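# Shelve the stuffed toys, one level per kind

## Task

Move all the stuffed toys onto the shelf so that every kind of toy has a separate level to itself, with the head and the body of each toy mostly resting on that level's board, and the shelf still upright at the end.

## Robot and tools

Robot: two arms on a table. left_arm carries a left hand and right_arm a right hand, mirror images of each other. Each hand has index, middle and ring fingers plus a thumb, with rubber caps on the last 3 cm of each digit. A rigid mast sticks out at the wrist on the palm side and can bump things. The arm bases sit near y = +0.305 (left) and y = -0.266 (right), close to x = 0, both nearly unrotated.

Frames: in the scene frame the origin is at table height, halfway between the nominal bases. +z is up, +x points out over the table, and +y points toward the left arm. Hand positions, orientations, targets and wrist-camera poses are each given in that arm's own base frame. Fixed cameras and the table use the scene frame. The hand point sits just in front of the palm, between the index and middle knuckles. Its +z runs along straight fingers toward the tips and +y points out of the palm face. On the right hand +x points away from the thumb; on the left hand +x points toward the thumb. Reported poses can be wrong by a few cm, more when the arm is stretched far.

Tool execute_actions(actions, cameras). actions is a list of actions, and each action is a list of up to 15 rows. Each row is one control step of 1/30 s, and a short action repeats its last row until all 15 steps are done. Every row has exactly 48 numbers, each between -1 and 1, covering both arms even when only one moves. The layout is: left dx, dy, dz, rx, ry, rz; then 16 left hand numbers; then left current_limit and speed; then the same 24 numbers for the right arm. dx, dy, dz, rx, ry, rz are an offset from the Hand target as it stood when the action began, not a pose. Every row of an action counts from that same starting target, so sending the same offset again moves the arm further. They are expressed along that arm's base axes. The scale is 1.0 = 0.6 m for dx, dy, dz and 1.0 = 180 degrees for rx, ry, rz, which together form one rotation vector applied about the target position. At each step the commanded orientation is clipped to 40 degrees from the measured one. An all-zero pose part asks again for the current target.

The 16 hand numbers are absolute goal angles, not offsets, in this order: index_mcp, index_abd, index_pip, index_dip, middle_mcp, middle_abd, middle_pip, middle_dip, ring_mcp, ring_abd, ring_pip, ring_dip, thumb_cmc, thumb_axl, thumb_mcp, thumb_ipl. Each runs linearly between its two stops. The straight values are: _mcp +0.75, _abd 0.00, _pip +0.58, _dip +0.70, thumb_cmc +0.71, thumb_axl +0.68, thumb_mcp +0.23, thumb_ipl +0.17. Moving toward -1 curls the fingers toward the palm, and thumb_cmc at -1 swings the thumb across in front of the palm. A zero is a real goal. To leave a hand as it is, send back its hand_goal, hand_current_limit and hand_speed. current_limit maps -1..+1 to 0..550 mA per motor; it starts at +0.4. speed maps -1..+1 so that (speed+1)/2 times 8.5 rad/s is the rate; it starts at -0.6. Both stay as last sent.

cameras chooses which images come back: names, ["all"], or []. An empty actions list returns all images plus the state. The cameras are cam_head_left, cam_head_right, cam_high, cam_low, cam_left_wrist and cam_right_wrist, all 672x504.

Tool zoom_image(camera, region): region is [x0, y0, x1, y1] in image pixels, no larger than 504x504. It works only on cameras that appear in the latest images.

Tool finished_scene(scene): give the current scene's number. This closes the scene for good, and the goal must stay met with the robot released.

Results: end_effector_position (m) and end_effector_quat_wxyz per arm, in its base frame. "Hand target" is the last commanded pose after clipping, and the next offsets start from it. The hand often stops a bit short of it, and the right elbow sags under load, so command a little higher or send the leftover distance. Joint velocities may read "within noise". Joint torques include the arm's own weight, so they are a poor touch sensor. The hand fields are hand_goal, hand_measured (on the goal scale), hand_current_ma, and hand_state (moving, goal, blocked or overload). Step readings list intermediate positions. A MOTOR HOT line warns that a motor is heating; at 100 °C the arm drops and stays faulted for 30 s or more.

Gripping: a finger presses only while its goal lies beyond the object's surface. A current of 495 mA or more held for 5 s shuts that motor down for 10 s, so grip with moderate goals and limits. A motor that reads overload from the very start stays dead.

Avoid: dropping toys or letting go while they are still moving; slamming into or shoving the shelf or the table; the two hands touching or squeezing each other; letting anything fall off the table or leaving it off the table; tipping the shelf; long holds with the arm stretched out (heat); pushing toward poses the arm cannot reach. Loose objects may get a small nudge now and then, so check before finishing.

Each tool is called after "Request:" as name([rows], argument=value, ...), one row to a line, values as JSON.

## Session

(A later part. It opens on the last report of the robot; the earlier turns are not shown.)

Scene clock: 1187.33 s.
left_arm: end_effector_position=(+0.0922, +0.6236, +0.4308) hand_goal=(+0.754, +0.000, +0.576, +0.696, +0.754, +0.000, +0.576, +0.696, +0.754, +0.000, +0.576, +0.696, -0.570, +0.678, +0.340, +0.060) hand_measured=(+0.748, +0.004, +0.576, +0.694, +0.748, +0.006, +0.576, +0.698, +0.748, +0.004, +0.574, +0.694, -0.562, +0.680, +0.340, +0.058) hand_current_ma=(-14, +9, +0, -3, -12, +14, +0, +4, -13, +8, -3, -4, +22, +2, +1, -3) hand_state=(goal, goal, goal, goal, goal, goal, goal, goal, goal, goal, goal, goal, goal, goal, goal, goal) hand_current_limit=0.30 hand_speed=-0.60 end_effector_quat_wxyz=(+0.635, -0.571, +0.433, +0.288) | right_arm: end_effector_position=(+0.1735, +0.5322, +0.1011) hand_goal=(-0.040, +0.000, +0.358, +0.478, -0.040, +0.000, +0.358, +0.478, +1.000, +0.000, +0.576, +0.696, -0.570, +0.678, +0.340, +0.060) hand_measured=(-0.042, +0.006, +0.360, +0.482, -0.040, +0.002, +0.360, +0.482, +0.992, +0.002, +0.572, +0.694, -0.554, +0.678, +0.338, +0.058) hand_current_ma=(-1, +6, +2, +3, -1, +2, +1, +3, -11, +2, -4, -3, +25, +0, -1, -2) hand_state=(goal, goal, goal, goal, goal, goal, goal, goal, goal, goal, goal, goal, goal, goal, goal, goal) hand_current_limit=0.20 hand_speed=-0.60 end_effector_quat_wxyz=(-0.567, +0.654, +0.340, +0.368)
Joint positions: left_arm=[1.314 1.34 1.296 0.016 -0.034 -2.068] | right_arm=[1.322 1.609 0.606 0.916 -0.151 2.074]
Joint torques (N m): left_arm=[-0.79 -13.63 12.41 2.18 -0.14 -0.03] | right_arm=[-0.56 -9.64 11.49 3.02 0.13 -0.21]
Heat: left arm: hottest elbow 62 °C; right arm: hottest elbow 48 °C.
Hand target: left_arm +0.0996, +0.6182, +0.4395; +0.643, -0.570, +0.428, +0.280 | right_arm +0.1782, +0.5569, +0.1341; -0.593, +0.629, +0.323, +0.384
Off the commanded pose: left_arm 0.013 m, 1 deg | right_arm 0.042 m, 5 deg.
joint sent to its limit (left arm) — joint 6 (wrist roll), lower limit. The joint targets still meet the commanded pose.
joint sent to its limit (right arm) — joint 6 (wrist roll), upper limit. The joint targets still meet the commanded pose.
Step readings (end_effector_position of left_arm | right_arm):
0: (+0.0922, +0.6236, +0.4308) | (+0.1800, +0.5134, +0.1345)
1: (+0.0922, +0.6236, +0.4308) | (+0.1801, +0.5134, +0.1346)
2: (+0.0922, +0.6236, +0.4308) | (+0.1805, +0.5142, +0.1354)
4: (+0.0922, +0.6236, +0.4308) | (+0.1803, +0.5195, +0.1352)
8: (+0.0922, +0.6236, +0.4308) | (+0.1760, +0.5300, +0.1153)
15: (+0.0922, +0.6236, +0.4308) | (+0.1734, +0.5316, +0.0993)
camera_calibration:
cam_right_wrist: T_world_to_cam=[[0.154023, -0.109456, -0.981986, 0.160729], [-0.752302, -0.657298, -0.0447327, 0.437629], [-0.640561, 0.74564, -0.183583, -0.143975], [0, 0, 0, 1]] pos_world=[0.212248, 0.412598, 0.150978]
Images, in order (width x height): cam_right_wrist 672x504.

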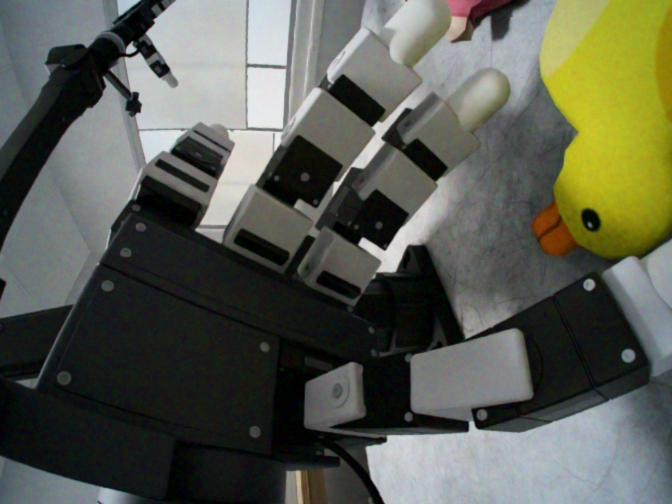

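Request:
execute_actions([
  [[0,0,0,0,0,0,0.754,0,0.576,0.696,0.754,0,0.576,0.696,0.754,0,0.576,0.696,-0.571,0.678,0.34,0.06,0.3,-0.6,-0.013,0.0,-0.058,0,0,0,-0.04,0,0.358,0.478,-0.04,0,0.358,0.478,1,0,0.576,0.696,-0.57,0.678,0.34,0.06,0.2,-0.6]],
], cameras=["cam_right_wrist","cam_low"])

Request:
zoom_image(camera="cam_low", region=[340, 220, 560, 350])

Scene clock: 1197.70 s.
left_arm: end_effector_position=(+0.0922, +0.6236, +0.4308) hand_goal=(+0.754, +0.000, +0.576, +0.696, +0.754, +0.000, +0.576, +0.696, +0.754, +0.000, +0.576, +0.696, -0.570, +0.678, +0.340, +0.060) hand_measured=(+0.748, +0.004, +0.576, +0.694, +0.748, +0.006, +0.576, +0.698, +0.748, +0.004, +0.574, +0.694, -0.562, +0.680, +0.340, +0.058) hand_current_ma=(-14, +9, +0, -3, -12, +14, +0, +4, -13, +8, -3, -4, +22, +2, +1, -3) hand_state=(goal, goal, goal, goal, goal, goal, goal, goal, goal, goal, goal, goal, goal, goal, goal, goal) hand_current_limit=0.30 hand_speed=-0.60 end_effector_quat_wxyz=(+0.635, -0.571, +0.433, +0.288) | right_arm: end_effector_position=(+0.1688, +0.5391, +0.0768) hand_goal=(-0.040, +0.000, +0.358, +0.478, -0.040, +0.000, +0.358, +0.478, +1.000, +0.000, +0.576, +0.696, -0.570, +0.678, +0.340, +0.060) hand_measured=(-0.042, +0.006, +0.360, +0.482, -0.040, +0.002, +0.360, +0.482, +0.992, +0.002, +0.572, +0.694, -0.554, +0.678, +0.338, +0.058) hand_current_ma=(-1, +6, +2, +3, -1, +2, +1, +3, -11, +2, -4, -3, +25, +0, -1, -2) hand_state=(goal, goal, goal, goal, goal, goal, goal, goal, goal, goal, goal, goal, goal, goal, goal, goal) hand_current_limit=0.20 hand_speed=-0.60 end_effector_quat_wxyz=(-0.572, +0.648, +0.337, +0.374)
Joint positions: left_arm=[1.314 1.34 1.296 0.016 -0.034 -2.068] | right_arm=[1.339 1.71 0.606 1.037 -0.132 2.074]
Joint torques (N m): left_arm=[-0.73 -14.27 12.52 2.24 -0.11 -0.09] | right_arm=[0.15 -10.11 9.36 2.97 0.14 -0.22]
Heat: left arm: hottest elbow 60 °C; right arm: hottest elbow 47 °C.
Hand target: left_arm +0.0996, +0.6182, +0.4395; +0.643, -0.570, +0.428, +0.280 | right_arm +0.1702, +0.5569, +0.0992; -0.593, +0.629, +0.323, +0.384
Off the commanded pose: left_arm 0.013 m, 1 deg | right_arm 0.029 m, 4 deg.
joint sent to its limit (left arm) — joint 6 (wrist roll), lower limit. The joint targets still meet the commanded pose.
joint sent to its limit (right arm) — joint 6 (wrist roll), upper limit. The joint targets still meet the commanded pose.
Step readings (end_effector_position of left_arm | right_arm):
0: (+0.0922, +0.6236, +0.4308) | (+0.1735, +0.5322, +0.1011)
1: (+0.0922, +0.6236, +0.4308) | (+0.1736, +0.5323, +0.1014)
2: (+0.0922, +0.6236, +0.4308) | (+0.1739, +0.5328, +0.1023)
4: (+0.0922, +0.6236, +0.4308) | (+0.1742, +0.5353, +0.1027)
8: (+0.0922, +0.6236, +0.4308) | (+0.1714, +0.5377, +0.0861)
15: (+0.0922, +0.6236, +0.4308) | (+0.1687, +0.5386, +0.0755)
camera_calibration:
cam_right_wrist: T_world_to_cam=[[0.160033, -0.0907479, -0.982932, 0.127406], [-0.753136, -0.654923, -0.0621543, 0.437704], [-0.638104, 0.750227, -0.173154, -0.160181], [0, 0, 0, 1]] pos_world=[0.20705, 0.418396, 0.124701]
Images, in order (width x height): cam_low 672x504, cam_right_wrist 672x504.

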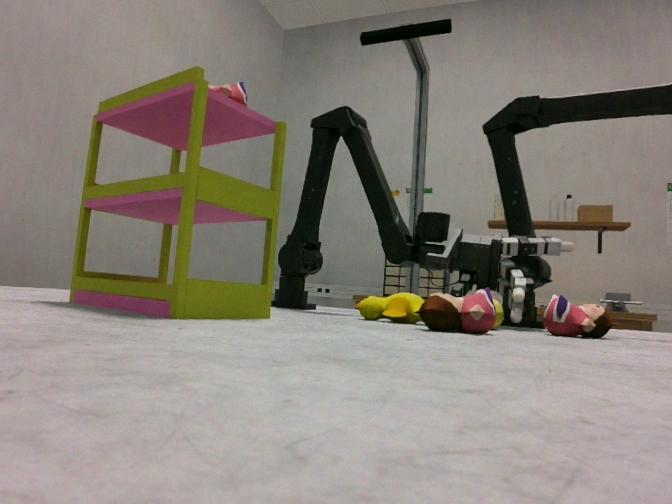

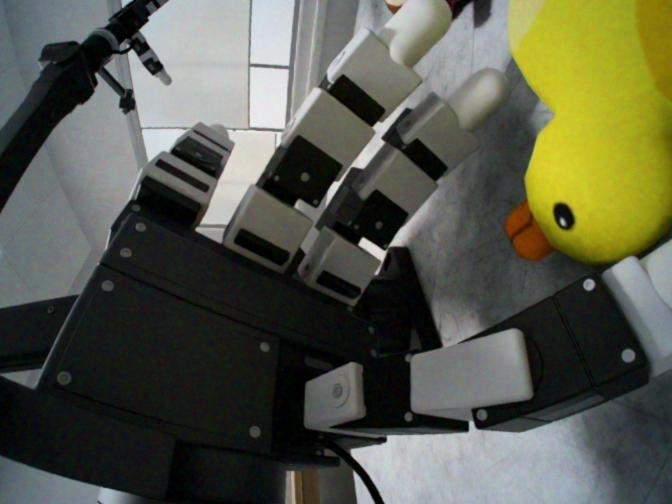

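Scaled by 2.291 from the camera's 672x504 image, which has a finer 960x720 frame.

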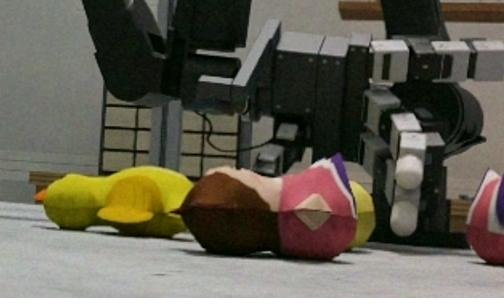

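Request:
execute_actions([
  [[0,0,0,0,0,0,0.754,0,0.576,0.696,0.754,0,0.576,0.696,0.754,0,0.576,0.696,-0.571,0.678,0.34,0.06,0.3,-0.6,0.0,-0.018,-0.01,0,0,0,-0.04,0,0.358,0.478,-0.04,0,0.358,0.478,1,0,0.576,0.696,-0.57,0.678,0.34,0.06,0.2,-0.6]],
], cameras=["cam_right_wrist","cam_low"])

Scene clock: 1203.57 s.
left_arm: end_effector_position=(+0.0922, +0.6236, +0.4308) hand_goal=(+0.754, +0.000, +0.576, +0.696, +0.754, +0.000, +0.576, +0.696, +0.754, +0.000, +0.576, +0.696, -0.570, +0.678, +0.340, +0.060) hand_measured=(+0.748, +0.004, +0.576, +0.694, +0.748, +0.006, +0.576, +0.698, +0.748, +0.004, +0.574, +0.694, -0.562, +0.680, +0.340, +0.058) hand_current_ma=(-14, +9, +0, -3, -12, +14, +0, +4, -13, +8, -3, -4, +22, +2, +1, -3) hand_state=(goal, goal, goal, goal, goal, goal, goal, goal, goal, goal, goal, goal, goal, goal, goal, goal) hand_current_limit=0.30 hand_speed=-0.60 end_effector_quat_wxyz=(+0.635, -0.571, +0.433, +0.288) | right_arm: end_effector_position=(+0.1694, +0.5414, +0.0850) hand_goal=(-0.040, +0.000, +0.358, +0.478, -0.040, +0.000, +0.358, +0.478, +1.000, +0.000, +0.576, +0.696, -0.570, +0.678, +0.340, +0.060) hand_measured=(-0.042, +0.006, +0.360, +0.482, -0.040, +0.002, +0.360, +0.482, +0.992, +0.002, +0.572, +0.694, -0.554, +0.678, +0.338, +0.058) hand_current_ma=(-1, +6, +2, +3, -1, +2, +1, +3, -11, +2, -4, -3, +25, +0, -1, -2) hand_state=(goal, goal, goal, goal, goal, goal, goal, goal, goal, goal, goal, goal, goal, goal, goal, goal) hand_current_limit=0.20 hand_speed=-0.60 end_effector_quat_wxyz=(-0.581, +0.637, +0.333, +0.381)
Joint positions: left_arm=[1.314 1.34 1.296 0.016 -0.034 -2.068] | right_arm=[1.339 1.71 0.606 1.069 -0.132 2.074]
Joint torques (N m): left_arm=[-1.08 -14.27 12.37 2.21 -0.13 -0.02] | right_arm=[-0.79 -9.23 7.09 2.97 -0.07 -0.21]
Heat: left arm: hottest elbow 59 °C; right arm: hottest elbow 46 °C.
Hand target: left_arm +0.0996, +0.6182, +0.4395; +0.643, -0.570, +0.428, +0.280 | right_arm +0.1702, +0.5461, +0.0932; -0.593, +0.629, +0.323, +0.384
Off the commanded pose: left_arm 0.013 m, 1 deg | right_arm 0.010 m, 2 deg.
joint sent to its limit (left arm) — joint 6 (wrist roll), lower limit. The joint targets still meet the commanded pose.
joint sent to its limit (right arm) — joint 6 (wrist roll), upper limit. The joint targets still meet the commanded pose.
Step readings (end_effector_position of left_arm | right_arm):
0: (+0.0922, +0.6236, +0.4308) | (+0.1688, +0.5391, +0.0768)
1: (+0.0922, +0.6236, +0.4308) | (+0.1688, +0.5391, +0.0769)
2: (+0.0922, +0.6236, +0.4308) | (+0.1689, +0.5393, +0.0776)
4: (+0.0922, +0.6236, +0.4308) | (+0.1691, +0.5400, +0.0800)
8: (+0.0922, +0.6236, +0.4308) | (+0.1693, +0.5411, +0.0837)
15: (+0.0922, +0.6236, +0.4308) | (+0.1694, +0.5414, +0.0849)
camera_calibration:
cam_right_wrist: T_world_to_cam=[[0.167308, -0.0597725, -0.984091, 0.117568], [-0.752619, -0.652506, -0.0883226, 0.440985], [-0.636846, 0.755422, -0.154156, -0.164835], [0, 0, 0, 1]] pos_world=[0.207249, 0.419293, 0.129236]
Images, in order (width x height): cam_low 672x504, cam_right_wrist 672x504.

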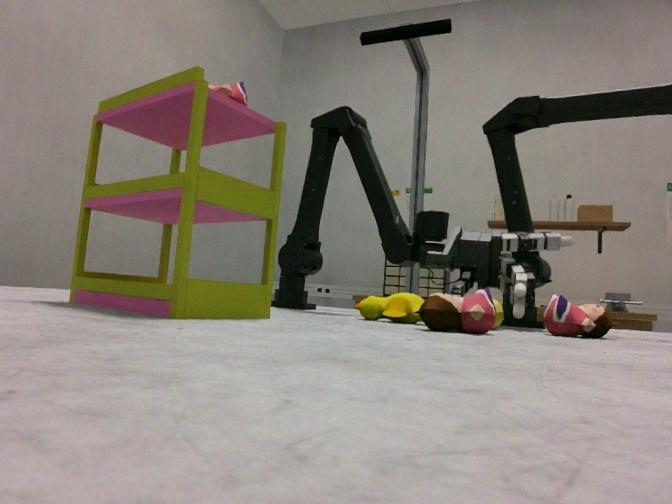

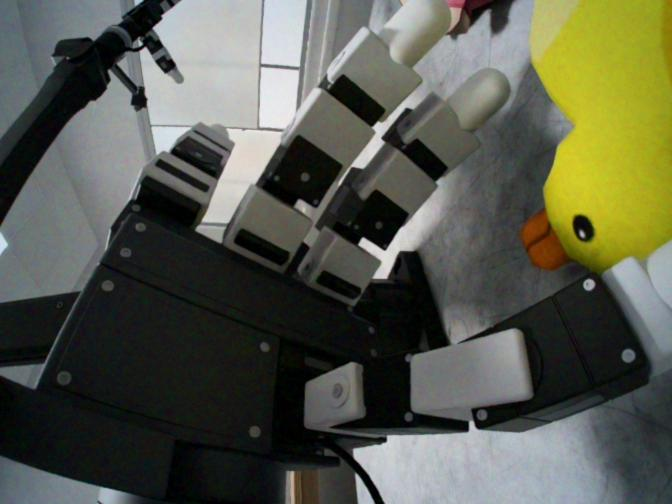

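Request:
execute_actions([
  [[0,0,0,0,0,0,0.754,0,0.576,0.696,0.754,0,0.576,0.696,0.754,0,0.576,0.696,-0.571,0.678,0.34,0.06,0.3,-0.6,0.0,-0.03,-0.038,0,0,0,-0.04,0,0.358,0.478,-0.04,0,0.358,0.478,1,0,0.576,0.696,-0.57,0.678,0.34,0.06,0.2,-0.6]],
], cameras=["cam_right_wrist","cam_low"])

Scene clock: 1208.80 s.
left_arm: end_effector_position=(+0.0922, +0.6236, +0.4308) hand_goal=(+0.754, +0.000, +0.576, +0.696, +0.754, +0.000, +0.576, +0.696, +0.754, +0.000, +0.576, +0.696, -0.570, +0.678, +0.340, +0.060) hand_measured=(+0.748, +0.004, +0.576, +0.694, +0.748, +0.006, +0.576, +0.698, +0.748, +0.004, +0.574, +0.694, -0.562, +0.680, +0.340, +0.058) hand_current_ma=(-14, +9, +0, -3, -12, +14, +0, +4, -13, +8, -3, -4, +22, +2, +1, -3) hand_state=(goal, goal, goal, goal, goal, goal, goal, goal, goal, goal, goal, goal, goal, goal, goal, goal) hand_current_limit=0.30 hand_speed=-0.60 end_effector_quat_wxyz=(+0.635, -0.571, +0.433, +0.288) | right_arm: end_effector_position=(+0.1672, +0.5297, +0.0678) hand_goal=(-0.040, +0.000, +0.358, +0.478, -0.040, +0.000, +0.358, +0.478, +1.000, +0.000, +0.576, +0.696, -0.570, +0.678, +0.340, +0.060) hand_measured=(-0.042, +0.006, +0.360, +0.482, -0.040, +0.002, +0.360, +0.482, +0.992, +0.002, +0.572, +0.694, -0.554, +0.678, +0.338, +0.058) hand_current_ma=(-1, +6, +2, +3, -1, +2, +1, +3, -11, +2, -4, -3, +25, +0, -1, -2) hand_state=(goal, goal, goal, goal, goal, goal, goal, goal, goal, goal, goal, goal, goal, goal, goal, goal) hand_current_limit=0.20 hand_speed=-0.60 end_effector_quat_wxyz=(+0.585, -0.632, -0.333, -0.383)
Joint positions: left_arm=[1.314 1.34 1.296 0.016 -0.034 -2.068] | right_arm=[1.335 1.761 0.567 1.172 -0.14 2.074]
Joint torques (N m): left_arm=[-0.79 -13.45 12.4 2.29 -0.12 -0.03] | right_arm=[-1.14 -9.17 5.23 3.11 -0.15 -0.23]
Heat: left arm: hottest elbow 58 °C; right arm: hottest elbow 45 °C.
Hand target: left_arm +0.0996, +0.6182, +0.4395; +0.643, -0.570, +0.428, +0.280 | right_arm +0.1703, +0.5281, +0.0705; +0.594, -0.629, -0.323, -0.384
Off the commanded pose: left_arm 0.013 m, 1 deg | right_arm 0.004 m, 2 deg.
joint sent to its limit (left arm) — joint 6 (wrist roll), lower limit. The joint targets still meet the commanded pose.
joint sent to its limit (right arm) — joint 6 (wrist roll), upper limit. The joint targets still meet the commanded pose.
Step readings (end_effector_position of left_arm | right_arm):
0: (+0.0922, +0.6236, +0.4308) | (+0.1694, +0.5414, +0.0851)
1: (+0.0922, +0.6236, +0.4308) | (+0.1694, +0.5415, +0.0853)
2: (+0.0922, +0.6236, +0.4308) | (+0.1693, +0.5417, +0.0860)
4: (+0.0922, +0.6236, +0.4308) | (+0.1686, +0.5413, +0.0873)
8: (+0.0922, +0.6236, +0.4308) | (+0.1671, +0.5341, +0.0768)
15: (+0.0922, +0.6236, +0.4308) | (+0.1672, +0.5292, +0.0663)
camera_calibration:
cam_right_wrist: T_world_to_cam=[[0.17038, -0.046071, -0.984301, 0.0926531], [-0.749343, -0.65473, -0.0990641, 0.431585], [-0.639888, 0.754457, -0.146076, -0.15952], [0, 0, 0, 1]] pos_world=[0.205543, 0.407192, 0.110651]
Images, in order (width x height): cam_low 672x504, cam_right_wrist 672x504.

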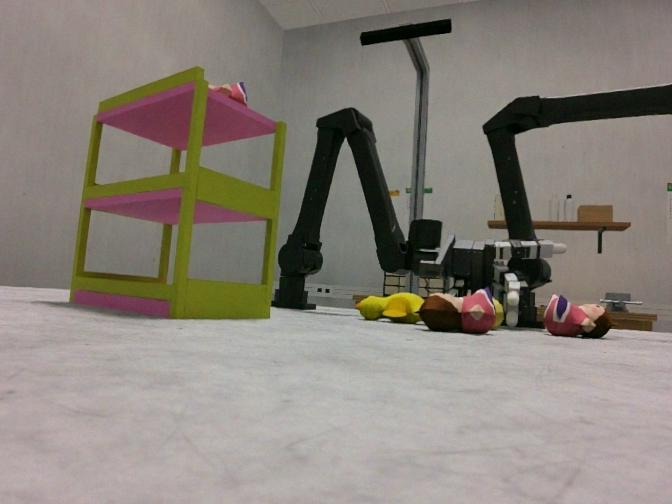

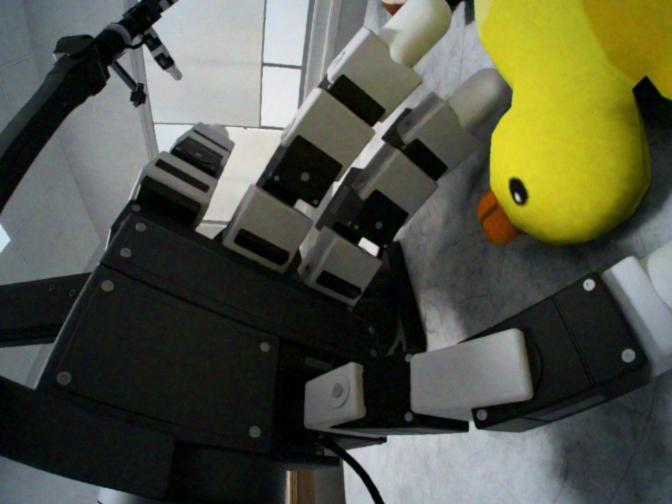

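Request:
execute_actions([
  [[0,0,0,0,0,0,0.754,0,0.576,0.696,0.754,0,0.576,0.696,0.754,0,0.576,0.696,-0.571,0.678,0.34,0.06,0.3,-0.6,0.006,0,0,0,0,0,-0.3,0,0.286,0.406,-0.25,0,0.286,0.406,1,0,0.576,0.696,-0.57,0.678,0.1,0.02,0,-0.75]],
  [[0,0,0,0,0,0,0.754,0,0.576,0.696,0.754,0,0.576,0.696,0.754,0,0.576,0.696,-0.571,0.678,0.34,0.06,0.3,-0.6,0,0,0,0,0,0,-0.5,0,0.286,0.406,-0.4,0,0.286,0.406,1,0,0.576,0.696,-0.57,0.678,-0.2,-0.05,0,-0.75]],
  [[0,0,0,0,0,0,0.754,0,0.576,0.696,0.754,0,0.576,0.696,0.754,0,0.576,0.696,-0.571,0.678,0.34,0.06,0.3,-0.6,0,0,0,0,0,0,-0.5,0,0.286,0.406,-0.4,0,0.286,0.406,1,0,0.576,0.696,-0.57,0.678,-0.2,-0.05,0,-0.75]],
], cameras=["cam_right_wrist","cam_low"])

Scene clock: 1227.90 s.
left_arm: end_effector_position=(+0.0922, +0.6236, +0.4308) hand_goal=(+0.754, +0.000, +0.576, +0.696, +0.754, +0.000, +0.576, +0.696, +0.754, +0.000, +0.576, +0.696, -0.570, +0.678, +0.340, +0.060) hand_measured=(+0.748, +0.004, +0.576, +0.694, +0.748, +0.006, +0.576, +0.698, +0.748, +0.004, +0.574, +0.694, -0.562, +0.680, +0.340, +0.058) hand_current_ma=(-14, +9, +0, -3, -12, +14, +0, +4, -13, +8, -3, -4, +22, +2, +1, -3) hand_state=(goal, goal, goal, goal, goal, goal, goal, goal, goal, goal, goal, goal, goal, goal, goal, goal) hand_current_limit=0.30 hand_speed=-0.60 end_effector_quat_wxyz=(+0.635, -0.571, +0.433, +0.288) | right_arm: end_effector_position=(+0.1703, +0.5291, +0.0684) hand_goal=(-0.500, +0.000, +0.286, +0.406, -0.400, +0.000, +0.286, +0.406, +1.000, +0.000, +0.576, +0.696, -0.570, +0.678, -0.200, -0.050) hand_measured=(-0.242, +0.002, +0.318, +0.420, -0.398, +0.000, +0.290, +0.410, +0.992, +0.002, +0.572, +0.694, -0.552, +0.680, +0.170, -0.018) hand_current_ma=(+275, +1, +65, +20, +2, +0, +3, +3, -11, +2, -4, -3, +29, +1, +275, +99) hand_state=(blocked, goal, blocked, goal, goal, goal, goal, goal, goal, goal, goal, goal, goal, goal, blocked, blocked) hand_current_limit=0.00 hand_speed=-0.75 end_effector_quat_wxyz=(+0.586, -0.631, -0.333, -0.383)
Joint positions: left_arm=[1.314 1.34 1.296 0.016 -0.034 -2.068] | right_arm=[1.327 1.761 0.567 1.175 -0.15 2.074]
Joint torques (N m): left_arm=[-0.73 -13.74 12.36 2.25 -0.09 -0.01] | right_arm=[-1.26 -9.52 5.37 2.82 -0.12 -0.25]
Heat: left arm: hottest elbow 56 °C; right arm: hottest elbow 42 °C.
Hand target: left_arm +0.0996, +0.6182, +0.4395; +0.643, -0.570, +0.428, +0.280 | right_arm +0.1739, +0.5281, +0.0705; +0.593, -0.629, -0.323, -0.384
Off the commanded pose: left_arm 0.013 m, 1 deg | right_arm 0.004 m, 1 deg.
joint sent to its limit (left arm) — joint 6 (wrist roll), lower limit. The joint targets still meet the commanded pose.
joint sent to its limit (right arm) — joint 6 (wrist roll), upper limit. The joint targets still meet the commanded pose.
Step readings (end_effector_position of left_arm | right_arm):
0: (+0.0922, +0.6236, +0.4308) | (+0.1672, +0.5297, +0.0678)
1: (+0.0922, +0.6236, +0.4308) | (+0.1672, +0.5297, +0.0678)
2: (+0.0922, +0.6236, +0.4308) | (+0.1673, +0.5297, +0.0678)
4: (+0.0922, +0.6236, +0.4308) | (+0.1676, +0.5297, +0.0678)
8: (+0.0922, +0.6236, +0.4308) | (+0.1696, +0.5292, +0.0682)
15: (+0.0922, +0.6236, +0.4308) | (+0.1703, +0.5291, +0.0684)
16: (+0.0922, +0.6236, +0.4308) | (+0.1703, +0.5291, +0.0684)
17: (+0.0922, +0.6236, +0.4308) | (+0.1703, +0.5291, +0.0684)
19: (+0.0922, +0.6236, +0.4308) | (+0.1703, +0.5291, +0.0684)
23: (+0.0922, +0.6236, +0.4308) | (+0.1703, +0.5291, +0.0684)
30: (+0.0922, +0.6236, +0.4308) | (+0.1703, +0.5291, +0.0684)
31: (+0.0922, +0.6236, +0.4308) | (+0.1703, +0.5291, +0.0684)
32: (+0.0922, +0.6236, +0.4308) | (+0.1703, +0.5291, +0.0684)
34: (+0.0922, +0.6236, +0.4308) | (+0.1703, +0.5291, +0.0684)
38: (+0.0922, +0.6236, +0.4308) | (+0.1703, +0.5291, +0.0684)
45: (+0.0922, +0.6236, +0.4308) | (+0.1703, +0.5291, +0.0684)
camera_calibration:
cam_right_wrist: T_world_to_cam=[[0.170721, -0.0436591, -0.984352, 0.0913491], [-0.748568, -0.655357, -0.100761, 0.433825], [-0.640703, 0.754056, -0.144565, -0.156875], [0, 0, 0, 1]] pos_world=[0.208642, 0.406591, 0.110953]
Images, in order (width x height): cam_low 672x504, cam_right_wrist 672x504.

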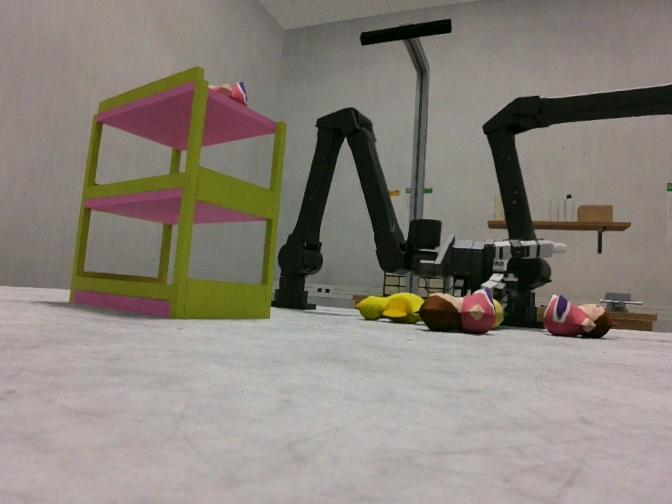

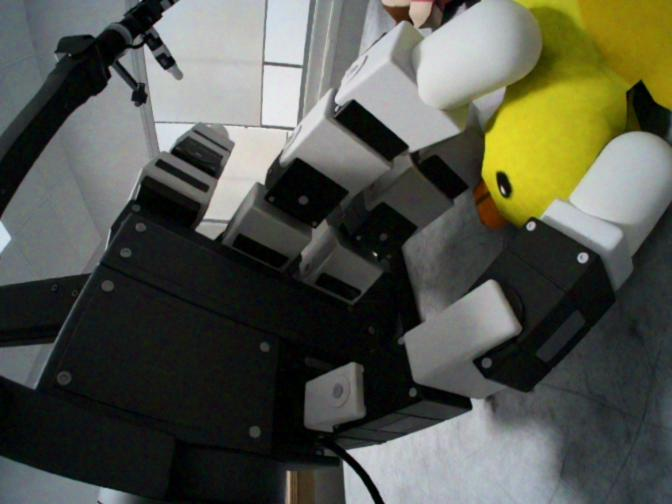

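Request:
execute_actions([
  [[0,0,0,0,0,0,0.754,0,0.576,0.696,0.754,0,0.576,0.696,0.754,0,0.576,0.696,-0.571,0.678,0.34,0.06,0.3,-0.6,0.0,0,0.15,0,0,0,-0.5,0,0.286,0.406,-0.4,0,0.286,0.406,1,0,0.576,0.696,-0.57,0.678,-0.2,-0.05,0,-0.75]],
], cameras=["cam_right_wrist","cam_low"])

Request:
zoom_image(camera="cam_low", region=[400, 200, 600, 350])

Scene clock: 1238.73 s.
left_arm: end_effector_position=(+0.0922, +0.6236, +0.4308) hand_goal=(+0.754, +0.000, +0.576, +0.696, +0.754, +0.000, +0.576, +0.696, +0.754, +0.000, +0.576, +0.696, -0.570, +0.678, +0.340, +0.060) hand_measured=(+0.748, +0.004, +0.576, +0.694, +0.748, +0.006, +0.576, +0.698, +0.748, +0.004, +0.574, +0.694, -0.562, +0.680, +0.340, +0.058) hand_current_ma=(-14, +9, +0, -3, -12, +14, +0, +4, -13, +8, -3, -4, +22, +2, +1, -3) hand_state=(goal, goal, goal, goal, goal, goal, goal, goal, goal, goal, goal, goal, goal, goal, goal, goal) hand_current_limit=0.30 hand_speed=-0.60 end_effector_quat_wxyz=(+0.635, -0.571, +0.433, +0.288) | right_arm: end_effector_position=(+0.1673, +0.5160, +0.1444) hand_goal=(-0.500, +0.000, +0.286, +0.406, -0.400, +0.000, +0.286, +0.406, +1.000, +0.000, +0.576, +0.696, -0.570, +0.678, -0.200, -0.050) hand_measured=(-0.242, +0.012, +0.318, +0.420, -0.398, +0.002, +0.288, +0.410, +0.992, +0.002, +0.572, +0.694, -0.554, +0.680, +0.166, -0.018) hand_current_ma=(+275, +16, +67, +21, +1, +1, +2, +3, -11, +2, -4, -3, +27, +1, +275, +99) hand_state=(blocked, goal, blocked, goal, goal, goal, goal, goal, goal, goal, goal, goal, goal, goal, blocked, blocked) hand_current_limit=0.00 hand_speed=-0.75 end_effector_quat_wxyz=(-0.583, +0.636, +0.334, +0.380)
Joint positions: left_arm=[1.314 1.34 1.296 0.016 -0.034 -2.068] | right_arm=[1.326 1.472 0.567 0.874 -0.15 2.076]
Joint torques (N m): left_arm=[-0.91 -13.98 12.55 2.25 -0.13 -0.01] | right_arm=[-1.49 -8.06 11.06 1.76 -0.1 -0.28]
Heat: left arm: hottest elbow 56 °C; right arm: hottest elbow 41 °C.
Hand target: left_arm +0.0996, +0.6182, +0.4395; +0.643, -0.570, +0.428, +0.280 | right_arm +0.1739, +0.5281, +0.1606; -0.593, +0.629, +0.323, +0.384
Off the commanded pose: left_arm 0.013 m, 1 deg | right_arm 0.021 m, 2 deg.
joint sent to its limit (left arm) — joint 6 (wrist roll), lower limit. The joint targets still meet the commanded pose.
joint sent to its limit (right arm) — joint 6 (wrist roll), upper limit. The joint targets still meet the commanded pose.
Step readings (end_effector_position of left_arm | right_arm):
0: (+0.0922, +0.6236, +0.4308) | (+0.1703, +0.5291, +0.0684)
1: (+0.0922, +0.6236, +0.4308) | (+0.1703, +0.5292, +0.0687)
2: (+0.0922, +0.6236, +0.4308) | (+0.1702, +0.5287, +0.0691)
4: (+0.0922, +0.6236, +0.4308) | (+0.1698, +0.5268, +0.0778)
8: (+0.0922, +0.6236, +0.4308) | (+0.1693, +0.5239, +0.1291)
15: (+0.0922, +0.6236, +0.4308) | (+0.1677, +0.5176, +0.1540)
camera_calibration:
cam_right_wrist: T_world_to_cam=[[0.166011, -0.0549286, -0.984593, 0.172705], [-0.749569, -0.655806, -0.0897978, 0.429506], [-0.64077, 0.752928, -0.150044, -0.136445], [0, 0, 0, 1]] pos_world=[0.205844, 0.393893, 0.18814]
Images, in order (width x height): cam_low 672x504, cam_right_wrist 672x504.

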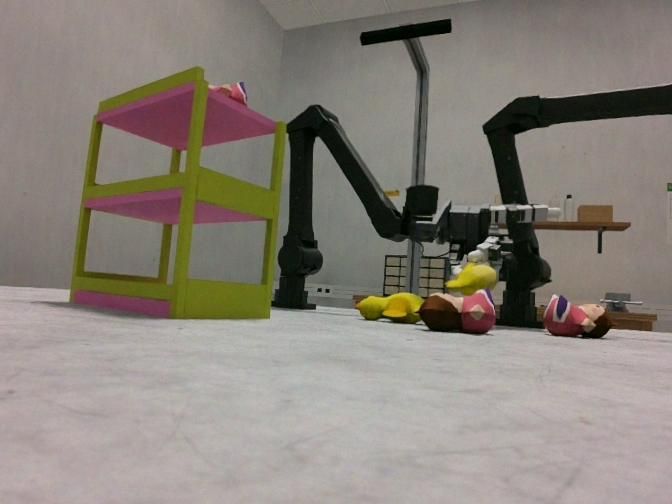

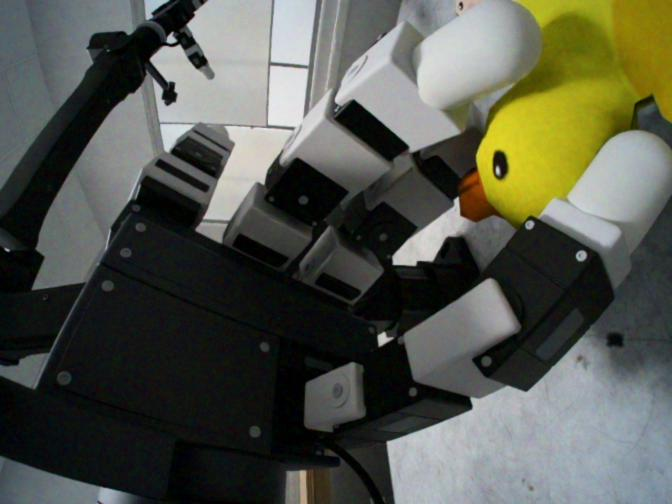

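Scaled by 2.520 from the camera's 672x504 image, which has a finer 960x720 frame.

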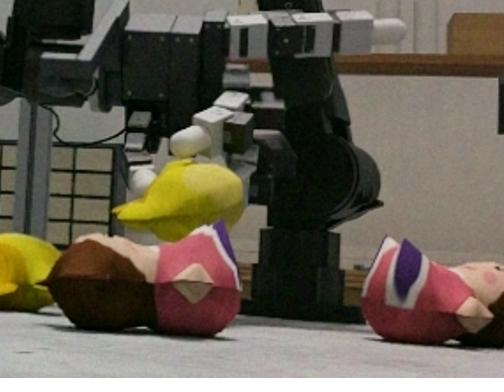

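Request:
execute_actions([
  [[0,0,0,0,0,0,0.754,0,0.576,0.696,0.754,0,0.576,0.696,0.754,0,0.576,0.696,-0.571,0.678,0.34,0.06,0.3,-0.6,0.027,-0.18,0.2,0,0,0,-0.5,0,0.286,0.406,-0.4,0,0.286,0.406,1,0,0.576,0.696,-0.57,0.678,-0.2,-0.05,0,-0.75]],
  [[0,0,0,0,0,0,0.754,0,0.576,0.696,0.754,0,0.576,0.696,0.754,0,0.576,0.696,-0.571,0.678,0.34,0.06,0.3,-0.6,0.033,-0.183,0.033,0,0,-0.02,-0.5,0,0.286,0.406,-0.4,0,0.286,0.406,1,0,0.576,0.696,-0.57,0.678,-0.2,-0.05,0,-0.75]],
  [[0,0,0,0,0,0,0.754,0,0.576,0.696,0.754,0,0.576,0.696,0.754,0,0.576,0.696,-0.571,0.678,0.34,0.06,0.3,-0.6,0.067,-0.15,0,0,0,-0.015,-0.5,0,0.286,0.406,-0.4,0,0.286,0.406,1,0,0.576,0.696,-0.57,0.678,-0.2,-0.05,0,-0.75]],
], cameras=["cam_head_left","cam_head_right","cam_low"])

Scene clock: 1257.03 s.
left_arm: end_effector_position=(+0.0922, +0.6236, +0.4308) hand_goal=(+0.754, +0.000, +0.576, +0.696, +0.754, +0.000, +0.576, +0.696, +0.754, +0.000, +0.576, +0.696, -0.570, +0.678, +0.340, +0.060) hand_measured=(+0.748, +0.004, +0.576, +0.694, +0.748, +0.006, +0.576, +0.698, +0.748, +0.004, +0.574, +0.694, -0.562, +0.680, +0.340, +0.058) hand_current_ma=(-14, +9, +0, -3, -12, +14, +0, +4, -13, +8, -3, -4, +22, +2, +1, -3) hand_state=(goal, goal, goal, goal, goal, goal, goal, goal, goal, goal, goal, goal, goal, goal, goal, goal) hand_current_limit=0.30 hand_speed=-0.60 end_effector_quat_wxyz=(+0.635, -0.571, +0.433, +0.288) | right_arm: end_effector_position=(+0.2482, +0.2215, +0.2971) hand_goal=(-0.500, +0.000, +0.286, +0.406, -0.400, +0.000, +0.286, +0.406, +1.000, +0.000, +0.576, +0.696, -0.570, +0.678, -0.200, -0.050) hand_measured=(-0.242, +0.018, +0.320, +0.420, -0.400, +0.002, +0.288, +0.410, +0.994, +0.004, +0.572, +0.694, -0.558, +0.680, +0.158, -0.018) hand_current_ma=(+275, +24, +71, +23, +0, +2, +2, +3, -7, +3, -4, -2, +17, +1, +275, +98) hand_state=(blocked, goal, blocked, goal, goal, goal, goal, goal, goal, goal, goal, goal, goal, goal, blocked, blocked) hand_current_limit=0.00 hand_speed=-0.75 end_effector_quat_wxyz=(-0.569, +0.646, +0.292, +0.417)
Joint positions: left_arm=[1.314 1.34 1.296 0.016 -0.034 -2.068] | right_arm=[0.41 0.441 0.459 -0.029 -0.953 2.076]
Joint torques (N m): left_arm=[-0.32 -14.21 12.27 2.4 -0.13 -0.05] | right_arm=[-1.55 0.21 12.1 1.4 -0.22 -0.25]
Heat: left arm: hottest elbow 55 °C; right arm: hottest elbow 43 °C.
Hand target: left_arm +0.0996, +0.6182, +0.4395; +0.643, -0.570, +0.428, +0.280 | right_arm +0.2502, +0.2203, +0.3004; -0.571, +0.646, +0.288, +0.416
Off the commanded pose: left_arm 0.013 m, 1 deg | right_arm 0.004 m, 1 deg.
joint sent to its limit (left arm) — joint 6 (wrist roll), lower limit. The joint targets still meet the commanded pose.
joint sent to its limit (right arm) — joint 6 (wrist roll), upper limit. The joint targets still meet the commanded pose.
Step readings (end_effector_position of left_arm | right_arm):
0: (+0.0922, +0.6236, +0.4308) | (+0.1673, +0.5160, +0.1444)
1: (+0.0922, +0.6236, +0.4308) | (+0.1672, +0.5159, +0.1443)
2: (+0.0922, +0.6236, +0.4308) | (+0.1669, +0.5141, +0.1453)
4: (+0.0922, +0.6236, +0.4308) | (+0.1700, +0.5003, +0.1582)
8: (+0.0922, +0.6236, +0.4308) | (+0.1879, +0.4574, +0.2348)
15: (+0.0922, +0.6236, +0.4308) | (+0.1851, +0.4175, +0.2815)
16: (+0.0922, +0.6236, +0.4308) | (+0.1846, +0.4161, +0.2767)
17: (+0.0922, +0.6236, +0.4308) | (+0.1846, +0.4129, +0.2713)
19: (+0.0922, +0.6236, +0.4308) | (+0.1902, +0.3959, +0.2660)
23: (+0.0922, +0.6236, +0.4308) | (+0.2072, +0.3465, +0.2853)
30: (+0.0922, +0.6236, +0.4308) | (+0.2069, +0.3149, +0.3009)
31: (+0.0922, +0.6236, +0.4308) | (+0.2069, +0.3137, +0.2988)
32: (+0.0922, +0.6236, +0.4308) | (+0.2064, +0.3113, +0.2962)
34: (+0.0922, +0.6236, +0.4308) | (+0.2147, +0.2958, +0.2924)
38: (+0.0922, +0.6236, +0.4308) | (+0.2405, +0.2496, +0.2985)
45: (+0.0922, +0.6236, +0.4308) | (+0.2473, +0.2243, +0.2992)
Images, in order (width x height): cam_head_left 672x504, cam_head_right 672x504, cam_low 672x504.

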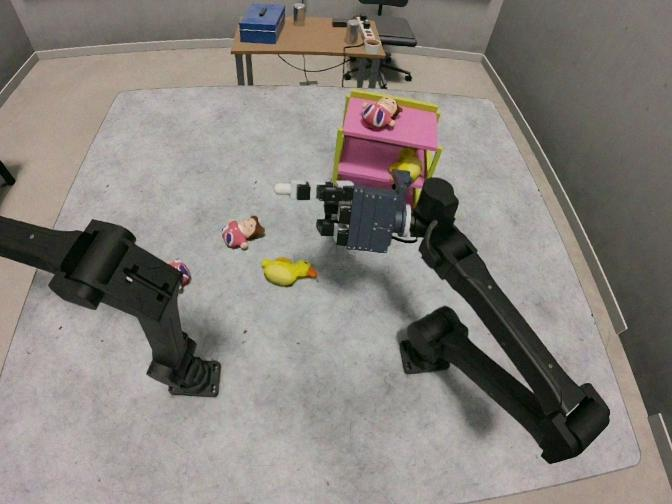

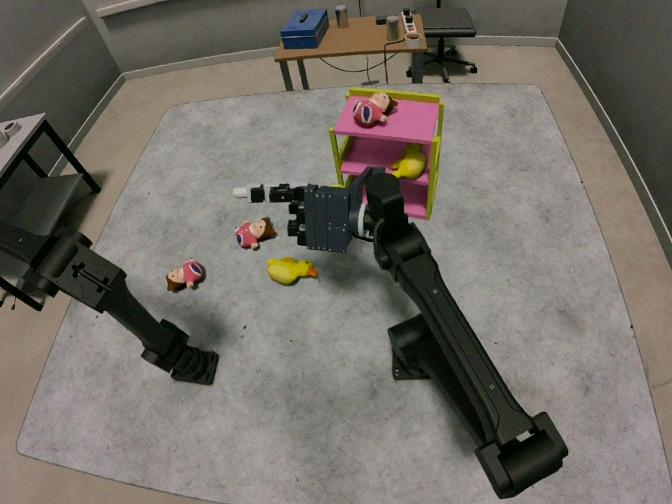

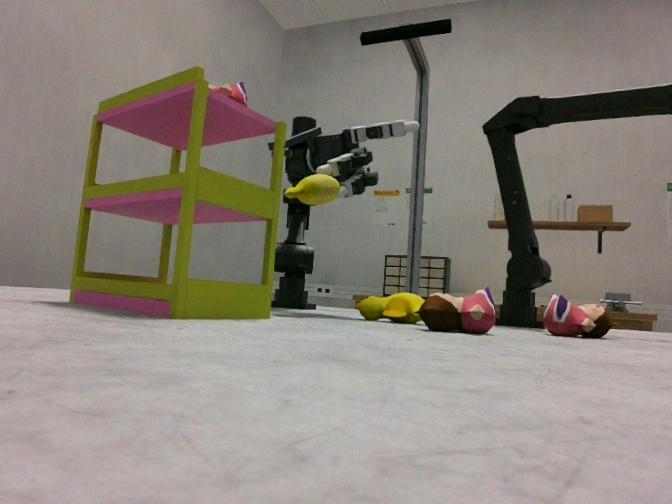

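Request:
zoom_image(camera="cam_low", region=[240, 100, 440, 250])

Scaled by 2.520 from the camera's 672x504 image, which has a finer 960x720 frame.

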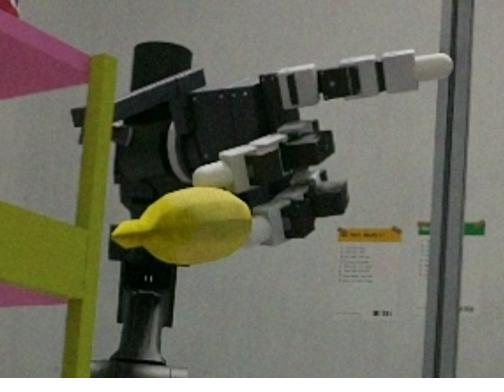

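Request:
execute_actions([
  [[0,0,0,0,0,0,0.754,0,0.576,0.696,0.754,0,0.576,0.696,0.754,0,0.576,0.696,-0.571,0.678,0.34,0.06,0.3,-0.6,0.15,-0.065,-0.01,0,0,-0.01,-0.5,0,0.286,0.406,-0.4,0,0.286,0.406,1,0,0.576,0.696,-0.57,0.678,-0.2,-0.05,0,-0.75]],
], cameras=["cam_head_left","cam_right_wrist"])

Request:
zoom_image(camera="cam_head_left", region=[300, 80, 480, 230])

Scene clock: 1279.93 s.
left_arm: end_effector_position=(+0.0922, +0.6236, +0.4308) hand_goal=(+0.754, +0.000, +0.576, +0.696, +0.754, +0.000, +0.576, +0.696, +0.754, +0.000, +0.576, +0.696, -0.570, +0.678, +0.340, +0.060) hand_measured=(+0.748, +0.004, +0.576, +0.694, +0.748, +0.006, +0.576, +0.698, +0.748, +0.004, +0.574, +0.694, -0.562, +0.680, +0.340, +0.058) hand_current_ma=(-14, +9, +0, -3, -12, +14, +0, +4, -13, +8, -3, -4, +22, +2, +1, -3) hand_state=(goal, goal, goal, goal, goal, goal, goal, goal, goal, goal, goal, goal, goal, goal, goal, goal) hand_current_limit=0.30 hand_speed=-0.60 end_effector_quat_wxyz=(+0.635, -0.571, +0.433, +0.288) | right_arm: end_effector_position=(+0.3230, +0.1747, +0.2490) hand_goal=(-0.500, +0.000, +0.286, +0.406, -0.400, +0.000, +0.286, +0.406, +1.000, +0.000, +0.576, +0.696, -0.570, +0.678, -0.200, -0.050) hand_measured=(-0.242, +0.018, +0.320, +0.422, -0.400, +0.002, +0.288, +0.410, +0.994, +0.004, +0.574, +0.694, -0.558, +0.680, +0.158, -0.018) hand_current_ma=(+275, +24, +73, +24, +0, +2, +2, +3, -8, +3, -2, -2, +17, +1, +275, +98) hand_state=(blocked, goal, blocked, goal, goal, goal, goal, goal, goal, goal, goal, goal, goal, goal, blocked, blocked) hand_current_limit=0.00 hand_speed=-0.75 end_effector_quat_wxyz=(-0.570, +0.675, +0.252, +0.395)
Joint positions: left_arm=[1.314 1.34 1.296 0.016 -0.034 -2.068] | right_arm=[0.104 0.732 0.459 0.161 -1.216 2.075]
Joint torques (N m): left_arm=[-0.67 -13.98 12.42 2.35 -0.11 -0.03] | right_arm=[-0.03 -1.73 16.54 2.45 -0.31 -0.25]
Heat: left arm: hottest elbow 54 °C; right arm: hottest elbow 45 °C.
Hand target: left_arm +0.0996, +0.6182, +0.4395; +0.643, -0.570, +0.428, +0.280 | right_arm +0.3401, +0.1813, +0.2944; -0.565, +0.650, +0.278, +0.425
Off the commanded pose: left_arm 0.013 m, 1 deg | right_arm 0.049 m, 5 deg.
joint sent to its limit (left arm) — joint 6 (wrist roll), lower limit. The joint targets still meet the commanded pose.
joint sent to its limit (right arm) — joint 6 (wrist roll), upper limit. The joint targets are off in position, not in orientation.
Step readings (end_effector_position of left_arm | right_arm):
0: (+0.0922, +0.6236, +0.4308) | (+0.2482, +0.2215, +0.2971)
1: (+0.0922, +0.6236, +0.4308) | (+0.2480, +0.2216, +0.2968)
2: (+0.0922, +0.6236, +0.4308) | (+0.2470, +0.2215, +0.2954)
4: (+0.0922, +0.6236, +0.4308) | (+0.2603, +0.2107, +0.2882)
8: (+0.0922, +0.6236, +0.4308) | (+0.3052, +0.1751, +0.2606)
15: (+0.0922, +0.6236, +0.4308) | (+0.3216, +0.1738, +0.2435)
camera_calibration:
cam_right_wrist: T_world_to_cam=[[0.058356, -0.0635676, -0.99627, 0.270274], [-0.848553, -0.528869, -0.0159587, 0.323186], [-0.525882, 0.846319, -0.0848032, 0.166308], [0, 0, 0, 1]] pos_world=[0.345927, 0.0473544, 0.288527]
Images, in order (width x height): cam_head_left 672x504, cam_right_wrist 672x504.

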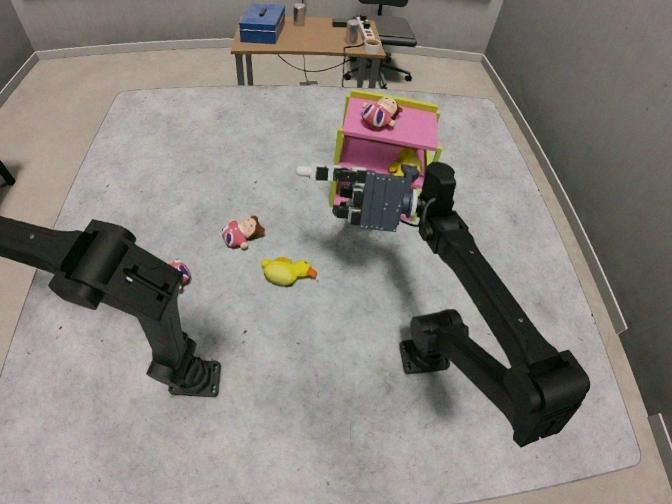

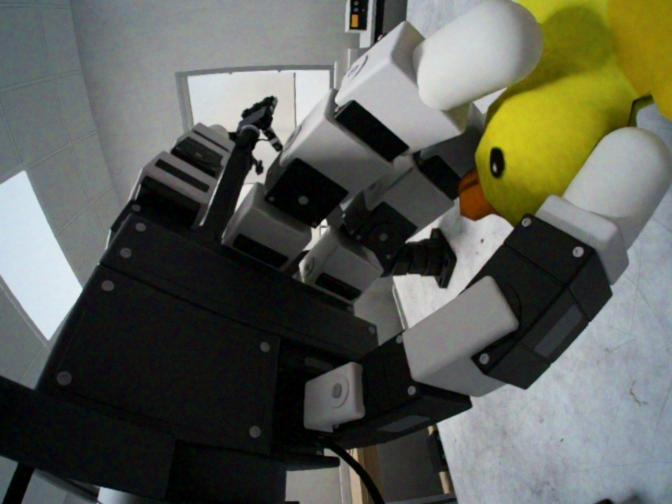

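Scaled by 2.800 from the camera's 672x504 image, which has a finer 960x720 frame.

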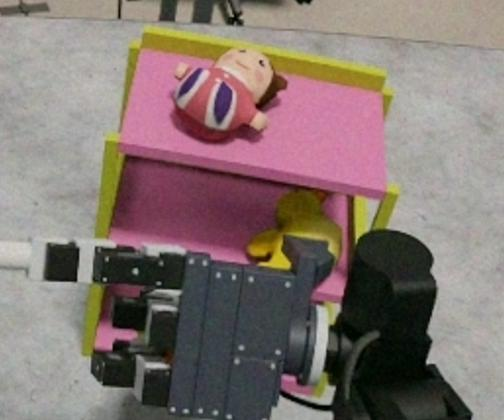

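Request:
execute_actions([
  [[0,0,0,0,0,0,0.754,0,0.576,0.696,0.754,0,0.576,0.696,0.754,0,0.576,0.696,-0.571,0.678,0.34,0.06,0.3,-0.6,0.1,-0.016,0.035,0,0,0,-0.5,0,0.286,0.406,-0.4,0,0.286,0.406,1,0,0.576,0.696,-0.57,0.678,-0.2,-0.05,0,-0.75]],
], cameras=["cam_head_left","cam_right_wrist","cam_head_right"])

Request:
zoom_image(camera="cam_head_left", region=[300, 80, 480, 230])

Request:
zoom_image(camera="cam_head_right", region=[300, 80, 480, 230])

Scene clock: 1291.80 s.
left_arm: end_effector_position=(+0.0922, +0.6236, +0.4308) hand_goal=(+0.754, +0.000, +0.576, +0.696, +0.754, +0.000, +0.576, +0.696, +0.754, +0.000, +0.576, +0.696, -0.570, +0.678, +0.340, +0.060) hand_measured=(+0.748, +0.004, +0.576, +0.694, +0.748, +0.006, +0.576, +0.698, +0.748, +0.004, +0.574, +0.694, -0.562, +0.680, +0.340, +0.058) hand_current_ma=(-14, +9, +0, -3, -12, +14, +0, +4, -13, +8, -3, -4, +22, +2, +1, -3) hand_state=(goal, goal, goal, goal, goal, goal, goal, goal, goal, goal, goal, goal, goal, goal, goal, goal) hand_current_limit=0.30 hand_speed=-0.60 end_effector_quat_wxyz=(+0.635, -0.571, +0.433, +0.288) | right_arm: end_effector_position=(+0.3799, +0.1660, +0.2679) hand_goal=(-0.500, +0.000, +0.286, +0.406, -0.400, +0.000, +0.286, +0.406, +1.000, +0.000, +0.576, +0.696, -0.570, +0.678, -0.200, -0.050) hand_measured=(-0.242, +0.018, +0.320, +0.422, -0.400, +0.002, +0.288, +0.410, +0.994, +0.004, +0.574, +0.694, -0.558, +0.680, +0.158, -0.018) hand_current_ma=(+275, +24, +73, +24, +0, +2, +2, +3, -7, +3, -2, -2, +17, +1, +275, +98) hand_state=(blocked, goal, blocked, goal, goal, goal, goal, goal, goal, goal, goal, goal, goal, goal, blocked, blocked) hand_current_limit=0.00 hand_speed=-0.75 end_effector_quat_wxyz=(-0.573, +0.675, +0.249, +0.393)
Joint positions: left_arm=[1.314 1.34 1.296 0.016 -0.034 -2.068] | right_arm=[0.051 0.927 0.597 0.213 -1.271 2.075]
Joint torques (N m): left_arm=[-0.79 -13.39 12.38 2.17 -0.13 -0.06] | right_arm=[0.21 -3.37 17.1 2.51 -0.23 -0.22]
Heat: left arm: hottest elbow 54 °C; right arm: hottest elbow 49 °C.
Hand target: left_arm +0.0996, +0.6182, +0.4395; +0.643, -0.570, +0.428, +0.280 | right_arm +0.4001, +0.1718, +0.3152; -0.565, +0.650, +0.278, +0.425
Off the commanded pose: left_arm 0.013 m, 1 deg | right_arm 0.052 m, 6 deg.
joint sent to its limit (left arm) — joint 6 (wrist roll), lower limit. The joint targets still meet the commanded pose.
joint sent to its limit (right arm) — joint 6 (wrist roll), upper limit. The joint targets are off in position, not in orientation.
Step readings (end_effector_position of left_arm | right_arm):
0: (+0.0922, +0.6236, +0.4308) | (+0.3230, +0.1747, +0.2490)
1: (+0.0922, +0.6236, +0.4308) | (+0.3230, +0.1749, +0.2491)
2: (+0.0922, +0.6236, +0.4308) | (+0.3230, +0.1757, +0.2494)
4: (+0.0922, +0.6236, +0.4308) | (+0.3300, +0.1751, +0.2520)
8: (+0.0922, +0.6236, +0.4308) | (+0.3627, +0.1655, +0.2618)
15: (+0.0922, +0.6236, +0.4308) | (+0.3792, +0.1647, +0.2701)
camera_calibration:
cam_right_wrist: T_world_to_cam=[[0.0518765, -0.0574701, -0.996999, 0.286903], [-0.848055, -0.529734, -0.013591, 0.366495], [-0.527363, 0.846214, -0.0762185, 0.20347], [0, 0, 0, 1]] pos_world=[0.403226, 0.038454, 0.306531]
Images, in order (width x height): cam_head_left 672x504, cam_head_right 672x504, cam_right_wrist 672x504.

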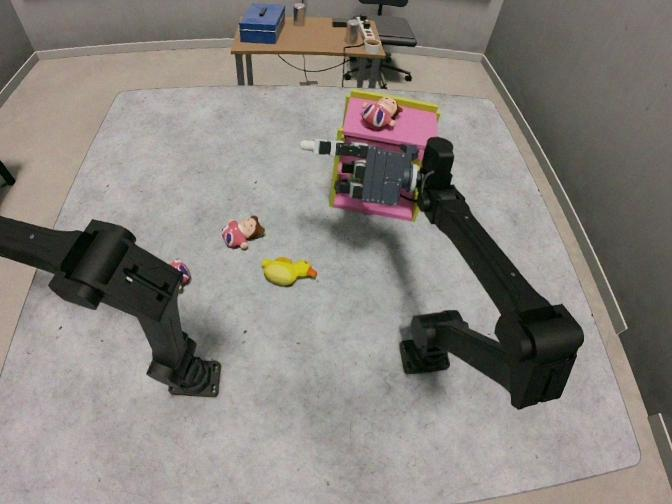

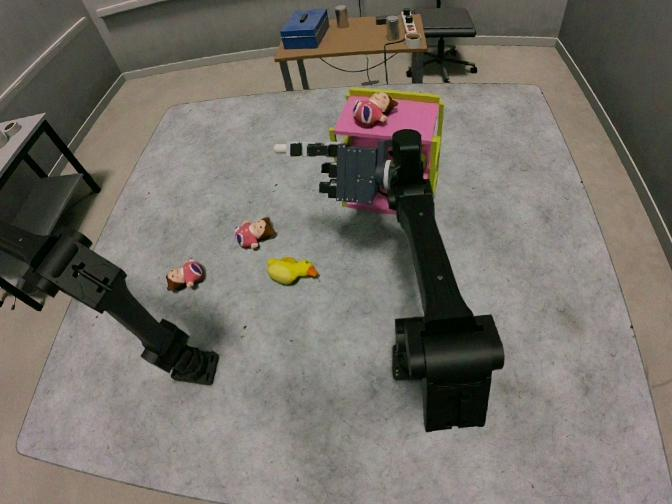

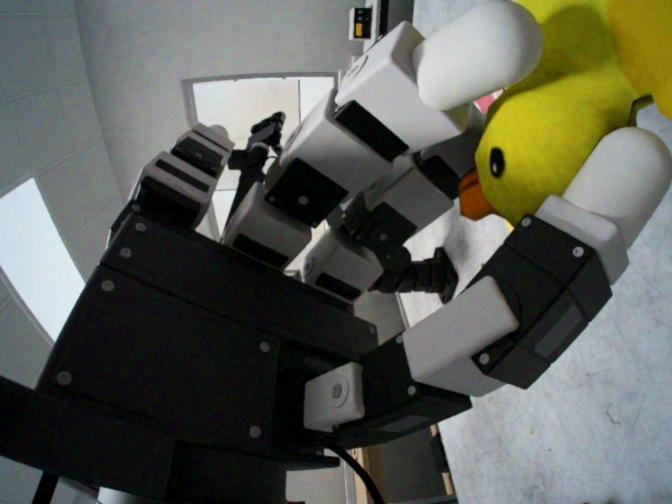

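Scaled by 2.800 from the camera's 672x504 image, which has a finer 960x720 frame.

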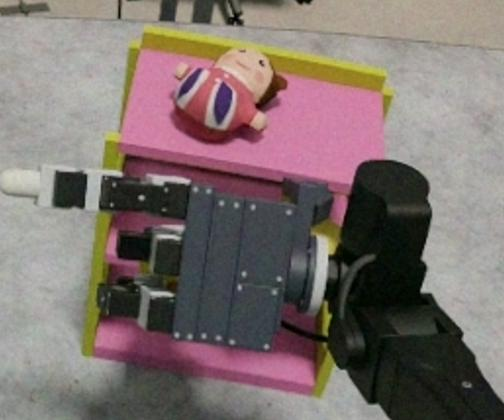

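Scaled by 2.800 from the camera's 672x504 image, which has a finer 960x720 frame.

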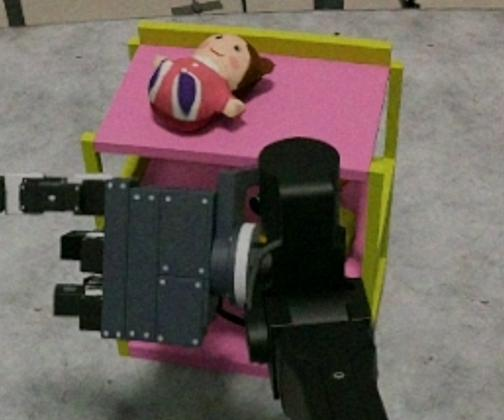

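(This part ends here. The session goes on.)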